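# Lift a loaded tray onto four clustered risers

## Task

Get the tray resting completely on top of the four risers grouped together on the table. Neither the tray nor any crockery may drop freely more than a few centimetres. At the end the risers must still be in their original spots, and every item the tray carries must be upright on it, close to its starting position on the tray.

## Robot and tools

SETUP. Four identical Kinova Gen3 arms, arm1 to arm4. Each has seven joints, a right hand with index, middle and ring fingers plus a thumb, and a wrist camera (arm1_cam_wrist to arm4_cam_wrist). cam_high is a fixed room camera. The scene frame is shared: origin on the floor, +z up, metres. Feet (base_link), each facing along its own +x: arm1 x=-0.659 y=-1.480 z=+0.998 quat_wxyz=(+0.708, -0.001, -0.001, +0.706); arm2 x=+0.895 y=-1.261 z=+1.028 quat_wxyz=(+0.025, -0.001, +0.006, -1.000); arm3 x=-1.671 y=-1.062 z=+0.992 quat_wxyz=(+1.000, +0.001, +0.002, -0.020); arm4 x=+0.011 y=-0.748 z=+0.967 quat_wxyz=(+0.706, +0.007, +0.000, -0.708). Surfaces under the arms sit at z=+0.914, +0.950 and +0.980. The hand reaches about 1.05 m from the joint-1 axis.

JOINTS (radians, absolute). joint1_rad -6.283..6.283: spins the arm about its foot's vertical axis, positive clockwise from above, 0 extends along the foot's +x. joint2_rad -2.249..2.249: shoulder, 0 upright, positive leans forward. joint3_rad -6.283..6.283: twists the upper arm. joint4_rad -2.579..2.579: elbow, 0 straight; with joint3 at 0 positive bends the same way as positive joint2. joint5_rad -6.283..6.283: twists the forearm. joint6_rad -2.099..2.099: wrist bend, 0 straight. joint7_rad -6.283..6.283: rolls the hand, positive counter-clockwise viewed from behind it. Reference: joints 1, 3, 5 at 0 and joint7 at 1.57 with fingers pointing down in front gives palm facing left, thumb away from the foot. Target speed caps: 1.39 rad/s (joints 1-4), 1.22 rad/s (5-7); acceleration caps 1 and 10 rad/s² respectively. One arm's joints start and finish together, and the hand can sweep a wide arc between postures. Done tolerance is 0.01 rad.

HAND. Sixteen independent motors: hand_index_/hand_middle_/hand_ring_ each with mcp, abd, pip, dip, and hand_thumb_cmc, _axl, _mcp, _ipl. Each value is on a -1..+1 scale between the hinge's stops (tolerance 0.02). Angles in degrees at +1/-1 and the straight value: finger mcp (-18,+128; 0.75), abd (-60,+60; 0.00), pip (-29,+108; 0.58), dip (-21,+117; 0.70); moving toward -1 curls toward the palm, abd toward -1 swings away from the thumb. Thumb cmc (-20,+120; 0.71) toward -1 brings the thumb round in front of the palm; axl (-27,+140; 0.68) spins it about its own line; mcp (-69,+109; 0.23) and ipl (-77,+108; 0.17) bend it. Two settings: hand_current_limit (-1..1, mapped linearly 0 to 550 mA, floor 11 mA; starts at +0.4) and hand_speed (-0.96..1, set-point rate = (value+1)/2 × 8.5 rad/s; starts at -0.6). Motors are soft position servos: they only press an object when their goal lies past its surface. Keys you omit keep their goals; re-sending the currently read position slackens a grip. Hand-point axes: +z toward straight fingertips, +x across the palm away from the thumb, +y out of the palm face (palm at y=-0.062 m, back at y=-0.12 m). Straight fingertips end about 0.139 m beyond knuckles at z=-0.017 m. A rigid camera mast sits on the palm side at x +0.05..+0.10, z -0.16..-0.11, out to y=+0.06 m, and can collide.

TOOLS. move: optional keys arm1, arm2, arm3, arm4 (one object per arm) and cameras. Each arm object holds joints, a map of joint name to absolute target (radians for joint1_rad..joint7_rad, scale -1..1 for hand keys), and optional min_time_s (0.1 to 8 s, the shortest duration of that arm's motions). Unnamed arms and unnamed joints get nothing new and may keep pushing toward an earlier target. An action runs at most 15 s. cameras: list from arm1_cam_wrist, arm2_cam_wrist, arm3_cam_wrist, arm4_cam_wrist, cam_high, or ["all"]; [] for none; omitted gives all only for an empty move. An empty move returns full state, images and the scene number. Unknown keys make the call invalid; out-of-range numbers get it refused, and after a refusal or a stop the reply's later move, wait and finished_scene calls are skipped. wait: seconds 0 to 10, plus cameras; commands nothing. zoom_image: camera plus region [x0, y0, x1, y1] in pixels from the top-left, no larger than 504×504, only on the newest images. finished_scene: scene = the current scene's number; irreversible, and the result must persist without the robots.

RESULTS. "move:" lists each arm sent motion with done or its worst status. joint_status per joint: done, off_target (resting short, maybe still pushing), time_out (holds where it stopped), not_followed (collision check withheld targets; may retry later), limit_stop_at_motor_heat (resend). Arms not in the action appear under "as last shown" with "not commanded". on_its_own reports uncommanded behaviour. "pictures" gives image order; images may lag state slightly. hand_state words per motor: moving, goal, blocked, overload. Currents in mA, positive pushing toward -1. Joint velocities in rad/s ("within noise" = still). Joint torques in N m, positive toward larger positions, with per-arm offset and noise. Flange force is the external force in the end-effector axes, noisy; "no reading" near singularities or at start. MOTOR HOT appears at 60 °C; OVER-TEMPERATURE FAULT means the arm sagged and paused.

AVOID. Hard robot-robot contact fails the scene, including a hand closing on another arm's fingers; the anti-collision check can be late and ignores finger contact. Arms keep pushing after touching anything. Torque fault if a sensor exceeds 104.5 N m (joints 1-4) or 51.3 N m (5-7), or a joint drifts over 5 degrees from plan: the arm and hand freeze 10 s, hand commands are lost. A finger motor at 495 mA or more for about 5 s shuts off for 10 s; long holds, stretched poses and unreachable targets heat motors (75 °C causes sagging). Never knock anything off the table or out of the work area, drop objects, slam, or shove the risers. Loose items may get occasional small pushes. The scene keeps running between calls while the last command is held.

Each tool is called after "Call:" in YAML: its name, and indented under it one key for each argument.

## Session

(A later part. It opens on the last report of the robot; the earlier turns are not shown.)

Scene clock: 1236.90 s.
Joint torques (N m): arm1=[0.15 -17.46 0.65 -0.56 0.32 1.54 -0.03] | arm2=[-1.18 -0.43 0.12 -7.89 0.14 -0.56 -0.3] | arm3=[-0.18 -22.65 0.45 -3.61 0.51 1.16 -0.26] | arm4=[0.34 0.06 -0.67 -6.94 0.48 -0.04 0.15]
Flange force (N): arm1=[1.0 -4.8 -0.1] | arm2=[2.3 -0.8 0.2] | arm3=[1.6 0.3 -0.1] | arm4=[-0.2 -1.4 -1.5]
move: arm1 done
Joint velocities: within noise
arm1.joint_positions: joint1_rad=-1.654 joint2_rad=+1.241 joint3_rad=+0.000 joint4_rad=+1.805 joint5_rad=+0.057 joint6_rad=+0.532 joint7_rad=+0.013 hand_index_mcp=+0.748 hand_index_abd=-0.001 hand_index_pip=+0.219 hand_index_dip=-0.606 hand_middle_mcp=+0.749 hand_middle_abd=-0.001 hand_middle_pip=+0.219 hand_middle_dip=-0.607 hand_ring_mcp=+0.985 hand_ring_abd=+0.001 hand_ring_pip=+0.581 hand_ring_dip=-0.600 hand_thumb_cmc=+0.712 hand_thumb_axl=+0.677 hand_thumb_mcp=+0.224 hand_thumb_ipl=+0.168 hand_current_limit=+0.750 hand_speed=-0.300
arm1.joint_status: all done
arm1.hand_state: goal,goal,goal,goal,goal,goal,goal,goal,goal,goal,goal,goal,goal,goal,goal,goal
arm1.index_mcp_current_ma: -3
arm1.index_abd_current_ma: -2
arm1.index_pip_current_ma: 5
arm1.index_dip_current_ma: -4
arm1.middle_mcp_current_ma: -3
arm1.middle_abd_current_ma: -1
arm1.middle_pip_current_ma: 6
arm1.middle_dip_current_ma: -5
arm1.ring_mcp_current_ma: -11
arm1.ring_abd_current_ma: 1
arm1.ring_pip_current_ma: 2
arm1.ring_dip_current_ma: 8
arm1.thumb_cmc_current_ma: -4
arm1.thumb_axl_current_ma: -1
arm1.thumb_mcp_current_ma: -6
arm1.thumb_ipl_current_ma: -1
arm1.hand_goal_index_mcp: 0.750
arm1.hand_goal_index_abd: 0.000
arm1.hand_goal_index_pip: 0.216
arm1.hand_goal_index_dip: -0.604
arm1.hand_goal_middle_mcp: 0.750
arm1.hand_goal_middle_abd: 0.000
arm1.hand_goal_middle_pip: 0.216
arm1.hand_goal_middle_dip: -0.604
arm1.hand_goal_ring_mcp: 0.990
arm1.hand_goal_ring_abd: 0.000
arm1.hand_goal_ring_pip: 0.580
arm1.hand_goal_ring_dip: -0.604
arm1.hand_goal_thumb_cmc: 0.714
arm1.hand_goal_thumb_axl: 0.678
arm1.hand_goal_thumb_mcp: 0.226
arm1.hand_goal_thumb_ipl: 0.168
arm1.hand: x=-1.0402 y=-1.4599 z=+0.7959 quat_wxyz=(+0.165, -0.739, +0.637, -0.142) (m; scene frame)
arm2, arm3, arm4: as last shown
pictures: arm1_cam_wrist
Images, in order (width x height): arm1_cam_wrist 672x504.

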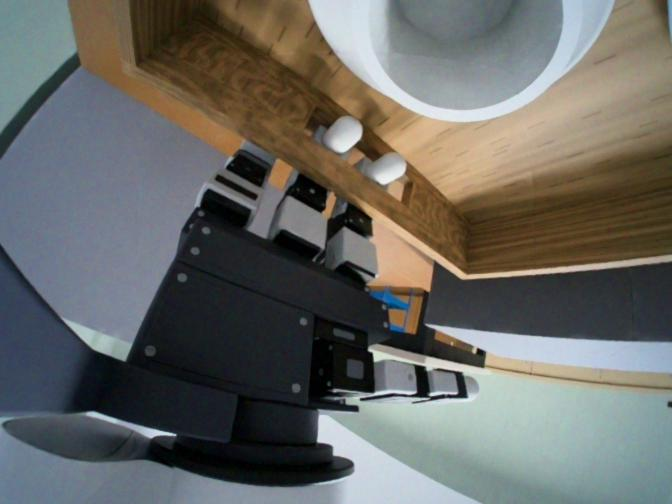

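Call:
move:
  arm1: {"joints":{"joint1_rad":-1.6538,"joint2_rad":1.1676,"joint4_rad":1.8431,"joint5_rad":0.0536,"joint6_rad":0.567,"joint7_rad":0.0166},"min_time_s":3}
  arm3: {"joints":{"joint1_rad":0.8045,"joint2_rad":1.3116,"joint4_rad":1.187,"joint5_rad":0.4525,"joint6_rad":0.9435,"joint7_rad":-2.4724},"min_time_s":3}
  cameras: ["arm1_cam_wrist","arm3_cam_wrist","cam_high"]

Call:
zoom_image:
  camera: "cam_high"
  region: [390, 180, 470, 240]

Scene clock: 1245.20 s.
Joint torques (N m): arm1=[0.11 -22.6 1.37 -0.61 0.43 2.77 -0.18] | arm2=[-1.15 -0.39 0.13 -7.86 0.1 -0.54 -0.31] | arm3=[-0.94 -30 1.39 -5.29 1.25 2.86 -0.16] | arm4=[0.26 0.01 -0.69 -6.94 0.47 -0.03 0.15]
Flange force (N): arm1=[1.2 0.6 14.1] | arm2=[2.3 -0.8 0.2] | arm3=[2.0 -4.5 13.8] | arm4=[-0.3 -1.4 -1.6]
move: arm1 done; arm3 done
Joint velocities: within noise
arm1.joint_positions: joint1_rad=-1.654 joint2_rad=+1.168 joint3_rad=+0.000 joint4_rad=+1.843 joint5_rad=+0.054 joint6_rad=+0.567 joint7_rad=+0.017 hand_index_mcp=+0.753 hand_index_abd=-0.001 hand_index_pip=+0.252 hand_index_dip=-0.569 hand_middle_mcp=+0.755 hand_middle_abd=-0.001 hand_middle_pip=+0.245 hand_middle_dip=-0.573 hand_ring_mcp=+0.985 hand_ring_abd=+0.001 hand_ring_pip=+0.581 hand_ring_dip=-0.600 hand_thumb_cmc=+0.712 hand_thumb_axl=+0.677 hand_thumb_mcp=+0.224 hand_thumb_ipl=+0.168 hand_current_limit=+0.750 hand_speed=-0.300
arm1.joint_status: all done
arm1.hand_state: goal,goal,blocked,blocked,goal,goal,blocked,blocked,goal,goal,goal,goal,goal,goal,goal,goal
arm1.index_mcp_current_ma: 7
arm1.index_abd_current_ma: -2
arm1.index_pip_current_ma: 120
arm1.index_dip_current_ma: 114
arm1.middle_mcp_current_ma: 13
arm1.middle_abd_current_ma: -1
arm1.middle_pip_current_ma: 93
arm1.middle_dip_current_ma: 99
arm1.ring_mcp_current_ma: -11
arm1.ring_abd_current_ma: 1
arm1.ring_pip_current_ma: 2
arm1.ring_dip_current_ma: 8
arm1.thumb_cmc_current_ma: -4
arm1.thumb_axl_current_ma: -1
arm1.thumb_mcp_current_ma: -6
arm1.thumb_ipl_current_ma: -1
arm1.hand_goal_index_mcp: 0.750
arm1.hand_goal_index_abd: 0.000
arm1.hand_goal_index_pip: 0.216
arm1.hand_goal_index_dip: -0.604
arm1.hand_goal_middle_mcp: 0.750
arm1.hand_goal_middle_abd: 0.000
arm1.hand_goal_middle_pip: 0.216
arm1.hand_goal_middle_dip: -0.604
arm1.hand_goal_ring_mcp: 0.990
arm1.hand_goal_ring_abd: 0.000
arm1.hand_goal_ring_pip: 0.580
arm1.hand_goal_ring_dip: -0.604
arm1.hand_goal_thumb_cmc: 0.714
arm1.hand_goal_thumb_axl: 0.678
arm1.hand_goal_thumb_mcp: 0.226
arm1.hand_goal_thumb_ipl: 0.168
arm1.hand: x=-1.0403 y=-1.4599 z=+0.8259 quat_wxyz=(+0.165, -0.739, +0.637, -0.142) (m; scene frame)
arm2, arm4: as last shown
arm3.joint_positions: joint1_rad=+0.805 joint2_rad=+1.312 joint3_rad=+0.000 joint4_rad=+1.187 joint5_rad=+0.452 joint6_rad=+0.944 joint7_rad=-2.472 hand_index_mcp=+0.999 hand_index_abd=+0.000 hand_index_pip=+0.612 hand_index_dip=-0.465 hand_middle_mcp=+0.999 hand_middle_abd=+0.000 hand_middle_pip=+0.603 hand_middle_dip=-0.481 hand_ring_mcp=-0.485 hand_ring_abd=+0.003 hand_ring_pip=-0.852 hand_ring_dip=+0.697 hand_thumb_cmc=+0.716 hand_thumb_axl=+0.677 hand_thumb_mcp=+0.224 hand_thumb_ipl=+0.168 hand_current_limit=+0.750 hand_speed=-0.300
arm3.joint_status: all done
arm3.hand_state: goal,goal,blocked,blocked,goal,goal,blocked,blocked,goal,goal,goal,goal,goal,goal,goal,goal
arm3.index_mcp_current_ma: 3
arm3.index_abd_current_ma: 0
arm3.index_pip_current_ma: 23
arm3.index_dip_current_ma: 31
arm3.middle_mcp_current_ma: 3
arm3.middle_abd_current_ma: 0
arm3.middle_pip_current_ma: 12
arm3.middle_dip_current_ma: 11
arm3.ring_mcp_current_ma: 7
arm3.ring_abd_current_ma: 0
arm3.ring_pip_current_ma: 0
arm3.ring_dip_current_ma: 0
arm3.thumb_cmc_current_ma: 0
arm3.thumb_axl_current_ma: 0
arm3.thumb_mcp_current_ma: 0
arm3.thumb_ipl_current_ma: 0
arm3.hand_goal_index_mcp: 0.990
arm3.hand_goal_index_abd: 0.000
arm3.hand_goal_index_pip: 0.580
arm3.hand_goal_index_dip: -0.502
arm3.hand_goal_middle_mcp: 0.990
arm3.hand_goal_middle_abd: 0.000
arm3.hand_goal_middle_pip: 0.580
arm3.hand_goal_middle_dip: -0.502
arm3.hand_goal_ring_mcp: -0.500
arm3.hand_goal_ring_abd: 0.000
arm3.hand_goal_ring_pip: -0.850
arm3.hand_goal_ring_dip: 0.700
arm3.hand_goal_thumb_cmc: 0.714
arm3.hand_goal_thumb_axl: 0.678
arm3.hand_goal_thumb_mcp: 0.226
arm3.hand_goal_thumb_ipl: 0.168
arm3.hand: x=-1.5004 y=-1.5312 z=+0.8938 quat_wxyz=(+0.165, +0.740, -0.637, -0.144) (m; scene frame)
pictures: arm1_cam_wrist, arm3_cam_wrist, cam_high
Images, in order (width x height): arm1_cam_wrist 672x504, arm3_cam_wrist 672x504, cam_high 672x504.

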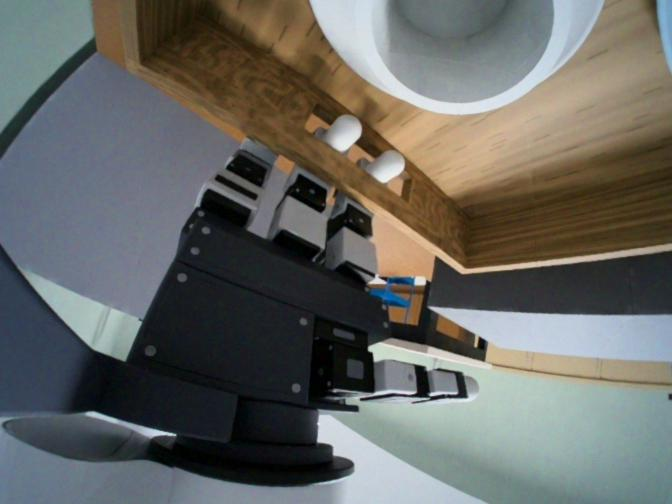

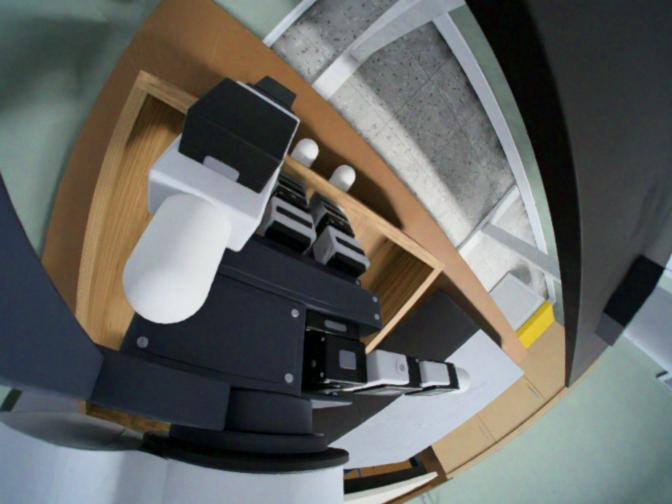

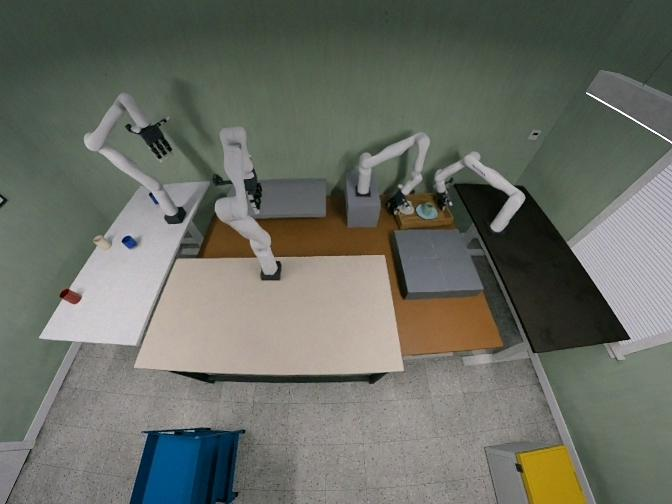

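Scaled by 6.300 from the camera's 672x504 image, which has a finer 960x720 frame.

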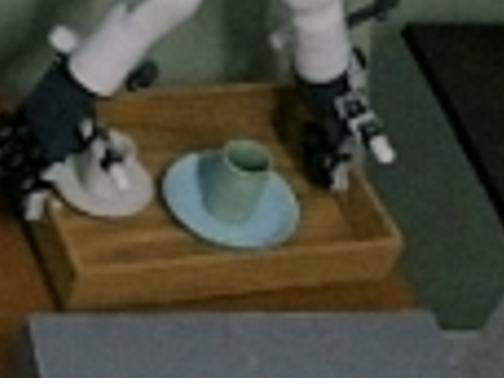

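Call:
move:
  arm1: {"joints":{"joint1_rad":-1.6761,"joint2_rad":1.1389,"joint4_rad":2.1049,"joint5_rad":-0.0421,"joint6_rad":0.3343,"joint7_rad":0.0102},"min_time_s":5}
  arm3: {"joints":{"joint1_rad":0.6998,"joint2_rad":1.3627,"joint4_rad":0.9865,"joint5_rad":0.3456,"joint6_rad":1.1276,"joint7_rad":-2.5342},"min_time_s":5}
  cameras: ["arm1_cam_wrist","arm3_cam_wrist","cam_high"]

Call:
zoom_image:
  camera: "cam_high"
  region: [380, 180, 460, 240]

Scene clock: 1256.60 s.
Joint torques (N m): arm1=[0.13 -19.08 1.05 2.9 0.28 2.96 -0.24] | arm2=[-1.15 -0.42 0.18 -7.85 0.13 -0.57 -0.34] | arm3=[-0.7 -31.17 1.31 -6.17 1.36 3.07 -0.1] | arm4=[0.31 0.01 -0.66 -6.98 0.46 -0.01 0.12]
Flange force (N): arm1=[0.8 1.6 14.0] | arm2=[2.2 -0.7 0.0] | arm3=[2.2 -5.6 13.2] | arm4=[-0.2 -1.5 -1.3]
move: arm1 done; arm3 done
Joint velocities: within noise
arm1.joint_positions: joint1_rad=-1.676 joint2_rad=+1.139 joint3_rad=+0.000 joint4_rad=+2.105 joint5_rad=-0.042 joint6_rad=+0.334 joint7_rad=+0.010 hand_index_mcp=+0.752 hand_index_abd=-0.001 hand_index_pip=+0.252 hand_index_dip=-0.569 hand_middle_mcp=+0.755 hand_middle_abd=-0.001 hand_middle_pip=+0.245 hand_middle_dip=-0.573 hand_ring_mcp=+0.985 hand_ring_abd=+0.001 hand_ring_pip=+0.581 hand_ring_dip=-0.600 hand_thumb_cmc=+0.712 hand_thumb_axl=+0.677 hand_thumb_mcp=+0.224 hand_thumb_ipl=+0.168 hand_current_limit=+0.750 hand_speed=-0.300
arm1.joint_status: all done
arm1.hand_state: goal,goal,blocked,blocked,goal,goal,blocked,blocked,goal,goal,goal,goal,goal,goal,goal,goal
arm1.index_mcp_current_ma: 4
arm1.index_abd_current_ma: -2
arm1.index_pip_current_ma: 120
arm1.index_dip_current_ma: 118
arm1.middle_mcp_current_ma: 11
arm1.middle_abd_current_ma: -1
arm1.middle_pip_current_ma: 93
arm1.middle_dip_current_ma: 99
arm1.ring_mcp_current_ma: -11
arm1.ring_abd_current_ma: 1
arm1.ring_pip_current_ma: 2
arm1.ring_dip_current_ma: 8
arm1.thumb_cmc_current_ma: -4
arm1.thumb_axl_current_ma: -1
arm1.thumb_mcp_current_ma: -6
arm1.thumb_ipl_current_ma: -1
arm1.hand_goal_index_mcp: 0.750
arm1.hand_goal_index_abd: 0.000
arm1.hand_goal_index_pip: 0.216
arm1.hand_goal_index_dip: -0.604
arm1.hand_goal_middle_mcp: 0.750
arm1.hand_goal_middle_abd: 0.000
arm1.hand_goal_middle_pip: 0.216
arm1.hand_goal_middle_dip: -0.604
arm1.hand_goal_ring_mcp: 0.990
arm1.hand_goal_ring_abd: 0.000
arm1.hand_goal_ring_pip: 0.580
arm1.hand_goal_ring_dip: -0.604
arm1.hand_goal_thumb_cmc: 0.714
arm1.hand_goal_thumb_axl: 0.678
arm1.hand_goal_thumb_mcp: 0.226
arm1.hand_goal_thumb_ipl: 0.168
arm1.hand: x=-0.9602 y=-1.4652 z=+0.8361 quat_wxyz=(+0.159, -0.714, +0.666, -0.149) (m; scene frame)
arm2, arm4: as last shown
arm3.joint_positions: joint1_rad=+0.700 joint2_rad=+1.363 joint3_rad=+0.000 joint4_rad=+0.987 joint5_rad=+0.346 joint6_rad=+1.128 joint7_rad=-2.534 hand_index_mcp=+0.999 hand_index_abd=-0.001 hand_index_pip=+0.613 hand_index_dip=-0.464 hand_middle_mcp=+0.999 hand_middle_abd=-0.001 hand_middle_pip=+0.605 hand_middle_dip=-0.481 hand_ring_mcp=-0.485 hand_ring_abd=+0.003 hand_ring_pip=-0.852 hand_ring_dip=+0.697 hand_thumb_cmc=+0.716 hand_thumb_axl=+0.677 hand_thumb_mcp=+0.224 hand_thumb_ipl=+0.168 hand_current_limit=+0.750 hand_speed=-0.300
arm3.joint_status: all done
arm3.hand_state: goal,goal,blocked,blocked,goal,goal,blocked,blocked,goal,goal,goal,goal,goal,goal,goal,goal
arm3.index_mcp_current_ma: 3
arm3.index_abd_current_ma: 0
arm3.index_pip_current_ma: 25
arm3.index_dip_current_ma: 32
arm3.middle_mcp_current_ma: 3
arm3.middle_abd_current_ma: 0
arm3.middle_pip_current_ma: 15
arm3.middle_dip_current_ma: 11
arm3.ring_mcp_current_ma: 7
arm3.ring_abd_current_ma: 0
arm3.ring_pip_current_ma: 0
arm3.ring_dip_current_ma: 0
arm3.thumb_cmc_current_ma: 0
arm3.thumb_axl_current_ma: 0
arm3.thumb_mcp_current_ma: 0
arm3.thumb_ipl_current_ma: 0
arm3.hand_goal_index_mcp: 0.990
arm3.hand_goal_index_abd: 0.000
arm3.hand_goal_index_pip: 0.580
arm3.hand_goal_index_dip: -0.502
arm3.hand_goal_middle_mcp: 0.990
arm3.hand_goal_middle_abd: 0.000
arm3.hand_goal_middle_pip: 0.580
arm3.hand_goal_middle_dip: -0.502
arm3.hand_goal_ring_mcp: -0.500
arm3.hand_goal_ring_abd: 0.000
arm3.hand_goal_ring_pip: -0.850
arm3.hand_goal_ring_dip: 0.700
arm3.hand_goal_thumb_cmc: 0.714
arm3.hand_goal_thumb_axl: 0.678
arm3.hand_goal_thumb_mcp: 0.226
arm3.hand_goal_thumb_ipl: 0.168
arm3.hand: x=-1.4244 y=-1.5003 z=+0.9035 quat_wxyz=(+0.159, +0.714, -0.665, -0.150) (m; scene frame)
pictures: arm1_cam_wrist, arm3_cam_wrist, cam_high
Images, in order (width x height): arm1_cam_wrist 672x504, arm3_cam_wrist 672x504, cam_high 672x504.

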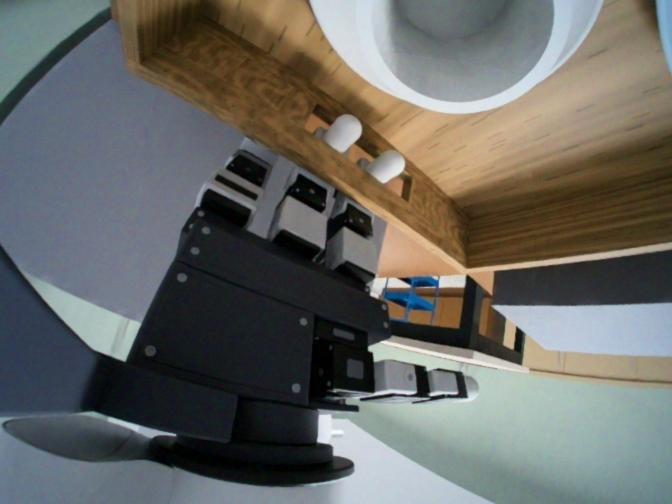

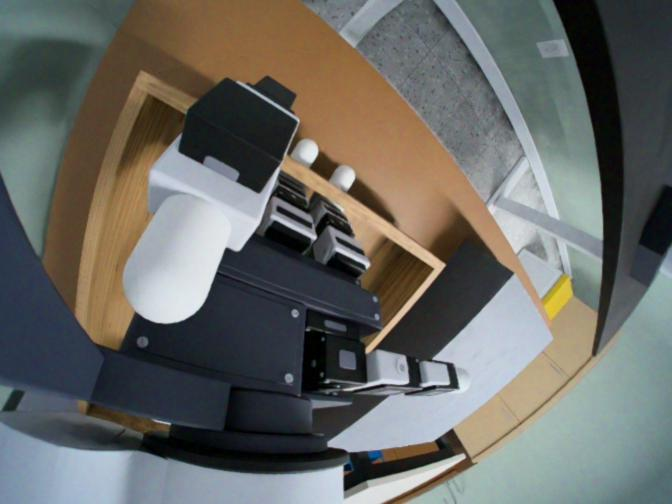

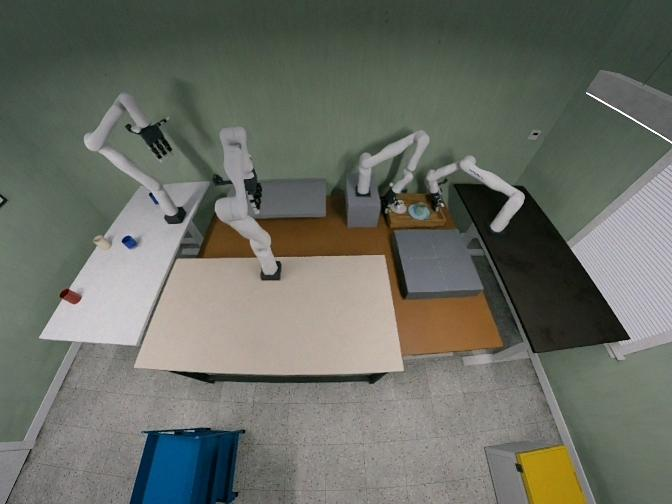

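Scaled by 6.300 from the camera's 672x504 image, which has a finer 960x720 frame.

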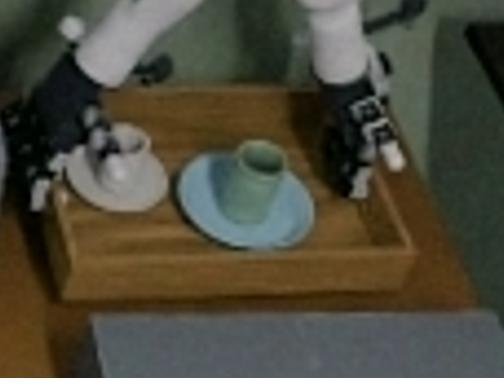

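Call:
move:
  arm1: {"joints":{"joint1_rad":-1.6728,"joint2_rad":0.9417,"joint4_rad":2.1649,"joint5_rad":-0.0923,"joint6_rad":0.4712,"joint7_rad":-0.0076},"min_time_s":4}
  arm3: {"joints":{"joint1_rad":0.6833,"joint2_rad":1.2057,"joint4_rad":1.1139,"joint5_rad":0.3079,"joint6_rad":1.1757,"joint7_rad":-2.5884},"min_time_s":4}
  cameras: []

Call:
move:
  arm1: {"joints":{"joint1_rad":-1.616,"joint2_rad":0.7408,"joint4_rad":2.1852,"joint5_rad":-0.0295,"joint6_rad":0.6517,"joint7_rad":-0.0149},"min_time_s":4}
  arm3: {"joints":{"joint1_rad":0.6587,"joint2_rad":1.0593,"joint4_rad":1.1999,"joint5_rad":0.2917,"joint6_rad":1.2388,"joint7_rad":-2.5883},"min_time_s":4}
  cameras: ["arm1_cam_wrist","cam_high"]

Call:
zoom_image:
  camera: "cam_high"
  region: [380, 170, 460, 230]

Scene clock: 1267.33 s.
Joint torques (N m): arm1=[0.24 -18.43 0.96 0.78 0.37 2.82 -0.24] | arm2=[-1.17 -0.39 0.2 -7.88 0.14 -0.59 -0.31] | arm3=[-0.75 -30.34 0.89 -6.44 1.15 3.03 -0.16] | arm4=[0.25 0.06 -0.7 -6.93 0.42 -0.02 0.16]
Flange force (N): arm1=[0.9 1.1 15.1] | arm2=[2.3 -0.6 0.1] | arm3=[2.2 -5.5 13.1] | arm4=[-0.2 -1.5 -1.6]
move: arm1 done; arm3 done
Joint velocities: within noise
arm1.joint_positions: joint1_rad=-1.673 joint2_rad=+0.942 joint3_rad=+0.000 joint4_rad=+2.165 joint5_rad=-0.092 joint6_rad=+0.471 joint7_rad=-0.008 hand_index_mcp=+0.756 hand_index_abd=-0.002 hand_index_pip=+0.256 hand_index_dip=-0.568 hand_middle_mcp=+0.760 hand_middle_abd=-0.001 hand_middle_pip=+0.245 hand_middle_dip=-0.573 hand_ring_mcp=+0.985 hand_ring_abd=+0.001 hand_ring_pip=+0.581 hand_ring_dip=-0.600 hand_thumb_cmc=+0.712 hand_thumb_axl=+0.677 hand_thumb_mcp=+0.224 hand_thumb_ipl=+0.168 hand_current_limit=+0.750 hand_speed=-0.300
arm1.joint_status: all done
arm1.hand_state: goal,goal,blocked,blocked,goal,goal,blocked,blocked,goal,goal,goal,goal,goal,goal,goal,goal
arm1.index_mcp_current_ma: 15
arm1.index_abd_current_ma: -3
arm1.index_pip_current_ma: 133
arm1.index_dip_current_ma: 119
arm1.middle_mcp_current_ma: 29
arm1.middle_abd_current_ma: -1
arm1.middle_pip_current_ma: 93
arm1.middle_dip_current_ma: 99
arm1.ring_mcp_current_ma: -11
arm1.ring_abd_current_ma: 1
arm1.ring_pip_current_ma: 2
arm1.ring_dip_current_ma: 8
arm1.thumb_cmc_current_ma: -4
arm1.thumb_axl_current_ma: -1
arm1.thumb_mcp_current_ma: -6
arm1.thumb_ipl_current_ma: -1
arm1.hand_goal_index_mcp: 0.750
arm1.hand_goal_index_abd: 0.000
arm1.hand_goal_index_pip: 0.216
arm1.hand_goal_index_dip: -0.604
arm1.hand_goal_middle_mcp: 0.750
arm1.hand_goal_middle_abd: 0.000
arm1.hand_goal_middle_pip: 0.216
arm1.hand_goal_middle_dip: -0.604
arm1.hand_goal_ring_mcp: 0.990
arm1.hand_goal_ring_abd: 0.000
arm1.hand_goal_ring_pip: 0.580
arm1.hand_goal_ring_dip: -0.604
arm1.hand_goal_thumb_cmc: 0.714
arm1.hand_goal_thumb_axl: 0.678
arm1.hand_goal_thumb_mcp: 0.226
arm1.hand_goal_thumb_ipl: 0.168
arm1.hand: x=-0.9599 y=-1.4676 z=+0.9061 quat_wxyz=(+0.154, -0.690, +0.690, -0.154) (m; scene frame)
arm2, arm4: as last shown
arm3.joint_positions: joint1_rad=+0.683 joint2_rad=+1.206 joint3_rad=+0.000 joint4_rad=+1.114 joint5_rad=+0.308 joint6_rad=+1.176 joint7_rad=-2.588 hand_index_mcp=+0.999 hand_index_abd=-0.001 hand_index_pip=+0.614 hand_index_dip=-0.463 hand_middle_mcp=+0.999 hand_middle_abd=-0.001 hand_middle_pip=+0.606 hand_middle_dip=-0.480 hand_ring_mcp=-0.485 hand_ring_abd=+0.003 hand_ring_pip=-0.852 hand_ring_dip=+0.697 hand_thumb_cmc=+0.716 hand_thumb_axl=+0.677 hand_thumb_mcp=+0.224 hand_thumb_ipl=+0.168 hand_current_limit=+0.750 hand_speed=-0.300
arm3.joint_status: all done
arm3.hand_state: goal,goal,blocked,blocked,goal,goal,blocked,blocked,goal,goal,goal,goal,goal,goal,goal,goal
arm3.index_mcp_current_ma: 3
arm3.index_abd_current_ma: 0
arm3.index_pip_current_ma: 26
arm3.index_dip_current_ma: 33
arm3.middle_mcp_current_ma: 3
arm3.middle_abd_current_ma: 0
arm3.middle_pip_current_ma: 16
arm3.middle_dip_current_ma: 12
arm3.ring_mcp_current_ma: 7
arm3.ring_abd_current_ma: 0
arm3.ring_pip_current_ma: 0
arm3.ring_dip_current_ma: 0
arm3.thumb_cmc_current_ma: 0
arm3.thumb_axl_current_ma: 0
arm3.thumb_mcp_current_ma: 0
arm3.thumb_ipl_current_ma: 0
arm3.hand_goal_index_mcp: 0.990
arm3.hand_goal_index_abd: 0.000
arm3.hand_goal_index_pip: 0.580
arm3.hand_goal_index_dip: -0.502
arm3.hand_goal_middle_mcp: 0.990
arm3.hand_goal_middle_abd: 0.000
arm3.hand_goal_middle_pip: 0.580
arm3.hand_goal_middle_dip: -0.502
arm3.hand_goal_ring_mcp: -0.500
arm3.hand_goal_ring_abd: 0.000
arm3.hand_goal_ring_pip: -0.850
arm3.hand_goal_ring_dip: 0.700
arm3.hand_goal_thumb_cmc: 0.714
arm3.hand_goal_thumb_axl: 0.678
arm3.hand_goal_thumb_mcp: 0.226
arm3.hand_goal_thumb_ipl: 0.168
arm3.hand: x=-1.4249 y=-1.4705 z=+0.9735 quat_wxyz=(+0.154, +0.690, -0.690, -0.155) (m; scene frame)
pictures: none
No camera images: "cameras" was empty.

Scene clock: 1271.63 s.
Joint torques (N m): arm1=[0.11 -17.62 0.93 -2.24 0.57 2.56 -0.21] | arm2=[-1.15 -0.41 0.15 -7.86 0.13 -0.56 -0.33] | arm3=[-1.07 -29.34 0.48 -7.38 1.01 2.75 -0.18] | arm4=[0.28 0.04 -0.69 -6.89 0.44 -0.02 0.17]
Flange force (N): arm1=[1.1 0.4 16.6] | arm2=[2.2 -0.8 0.1] | arm3=[1.7 -4.1 13.3] | arm4=[-0.3 -1.4 -1.7]
move: arm1 done; arm3 done
Joint velocities: within noise
arm1.joint_positions: joint1_rad=-1.616 joint2_rad=+0.741 joint3_rad=+0.000 joint4_rad=+2.185 joint5_rad=-0.029 joint6_rad=+0.652 joint7_rad=-0.015 hand_index_mcp=+0.763 hand_index_abd=-0.002 hand_index_pip=+0.256 hand_index_dip=-0.568 hand_middle_mcp=+0.767 hand_middle_abd=-0.001 hand_middle_pip=+0.246 hand_middle_dip=-0.573 hand_ring_mcp=+0.985 hand_ring_abd=+0.001 hand_ring_pip=+0.581 hand_ring_dip=-0.600 hand_thumb_cmc=+0.712 hand_thumb_axl=+0.677 hand_thumb_mcp=+0.224 hand_thumb_ipl=+0.168 hand_current_limit=+0.750 hand_speed=-0.300
arm1.joint_status: all done
arm1.hand_state: goal,goal,blocked,blocked,goal,goal,blocked,blocked,goal,goal,goal,goal,goal,goal,goal,goal
arm1.index_mcp_current_ma: 38
arm1.index_abd_current_ma: -4
arm1.index_pip_current_ma: 133
arm1.index_dip_current_ma: 119
arm1.middle_mcp_current_ma: 54
arm1.middle_abd_current_ma: -1
arm1.middle_pip_current_ma: 97
arm1.middle_dip_current_ma: 99
arm1.ring_mcp_current_ma: -11
arm1.ring_abd_current_ma: 1
arm1.ring_pip_current_ma: 2
arm1.ring_dip_current_ma: 8
arm1.thumb_cmc_current_ma: -4
arm1.thumb_axl_current_ma: -1
arm1.thumb_mcp_current_ma: -6
arm1.thumb_ipl_current_ma: -1
arm1.hand_goal_index_mcp: 0.750
arm1.hand_goal_index_abd: 0.000
arm1.hand_goal_index_pip: 0.216
arm1.hand_goal_index_dip: -0.604
arm1.hand_goal_middle_mcp: 0.750
arm1.hand_goal_middle_abd: 0.000
arm1.hand_goal_middle_pip: 0.216
arm1.hand_goal_middle_dip: -0.604
arm1.hand_goal_ring_mcp: 0.990
arm1.hand_goal_ring_abd: 0.000
arm1.hand_goal_ring_pip: 0.580
arm1.hand_goal_ring_dip: -0.604
arm1.hand_goal_thumb_cmc: 0.714
arm1.hand_goal_thumb_axl: 0.678
arm1.hand_goal_thumb_mcp: 0.226
arm1.hand_goal_thumb_ipl: 0.168
arm1.hand: x=-0.9601 y=-1.4476 z=+0.9761 quat_wxyz=(+0.154, -0.690, +0.690, -0.154) (m; scene frame)
arm2, arm4: as last shown
arm3.joint_positions: joint1_rad=+0.659 joint2_rad=+1.059 joint3_rad=+0.000 joint4_rad=+1.200 joint5_rad=+0.292 joint6_rad=+1.239 joint7_rad=-2.588 hand_index_mcp=+0.999 hand_index_abd=-0.001 hand_index_pip=+0.614 hand_index_dip=-0.462 hand_middle_mcp=+0.999 hand_middle_abd=-0.001 hand_middle_pip=+0.606 hand_middle_dip=-0.480 hand_ring_mcp=-0.485 hand_ring_abd=+0.003 hand_ring_pip=-0.852 hand_ring_dip=+0.697 hand_thumb_cmc=+0.716 hand_thumb_axl=+0.677 hand_thumb_mcp=+0.224 hand_thumb_ipl=+0.168 hand_current_limit=+0.750 hand_speed=-0.300
arm3.joint_status: all done
arm3.hand_state: goal,goal,blocked,blocked,goal,goal,blocked,blocked,goal,goal,goal,goal,goal,goal,goal,goal
arm3.index_mcp_current_ma: 3
arm3.index_abd_current_ma: 0
arm3.index_pip_current_ma: 26
arm3.index_dip_current_ma: 35
arm3.middle_mcp_current_ma: 3
arm3.middle_abd_current_ma: 0
arm3.middle_pip_current_ma: 16
arm3.middle_dip_current_ma: 12
arm3.ring_mcp_current_ma: 7
arm3.ring_abd_current_ma: 0
arm3.ring_pip_current_ma: 0
arm3.ring_dip_current_ma: 0
arm3.thumb_cmc_current_ma: 0
arm3.thumb_axl_current_ma: 0
arm3.thumb_mcp_current_ma: 0
arm3.thumb_ipl_current_ma: 0
arm3.hand_goal_index_mcp: 0.990
arm3.hand_goal_index_abd: 0.000
arm3.hand_goal_index_pip: 0.580
arm3.hand_goal_index_dip: -0.502
arm3.hand_goal_middle_mcp: 0.990
arm3.hand_goal_middle_abd: 0.000
arm3.hand_goal_middle_pip: 0.580
arm3.hand_goal_middle_dip: -0.502
arm3.hand_goal_ring_mcp: -0.500
arm3.hand_goal_ring_abd: 0.000
arm3.hand_goal_ring_pip: -0.850
arm3.hand_goal_ring_dip: 0.700
arm3.hand_goal_thumb_cmc: 0.714
arm3.hand_goal_thumb_axl: 0.678
arm3.hand_goal_thumb_mcp: 0.226
arm3.hand_goal_thumb_ipl: 0.168
arm3.hand: x=-1.4245 y=-1.4506 z=+1.0436 quat_wxyz=(+0.154, +0.690, -0.690, -0.155) (m; scene frame)
pictures: arm1_cam_wrist, cam_high
Images, in order (width x height): arm1_cam_wrist 672x504, cam_high 672x504.

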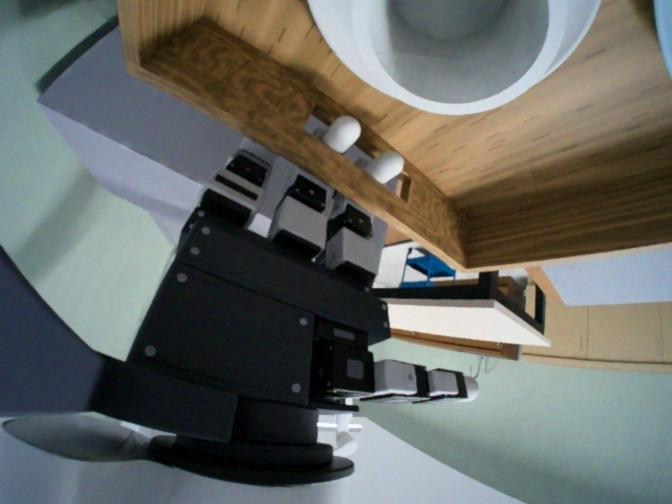

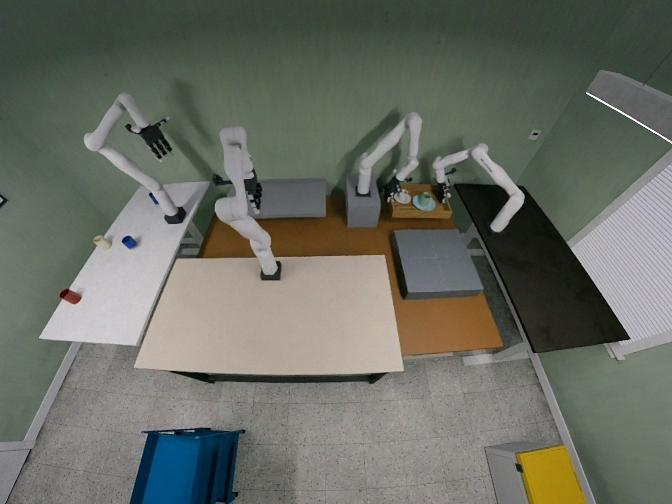

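Scaled by 6.300 from the camera's 672x504 image, which has a finer 960x720 frame.

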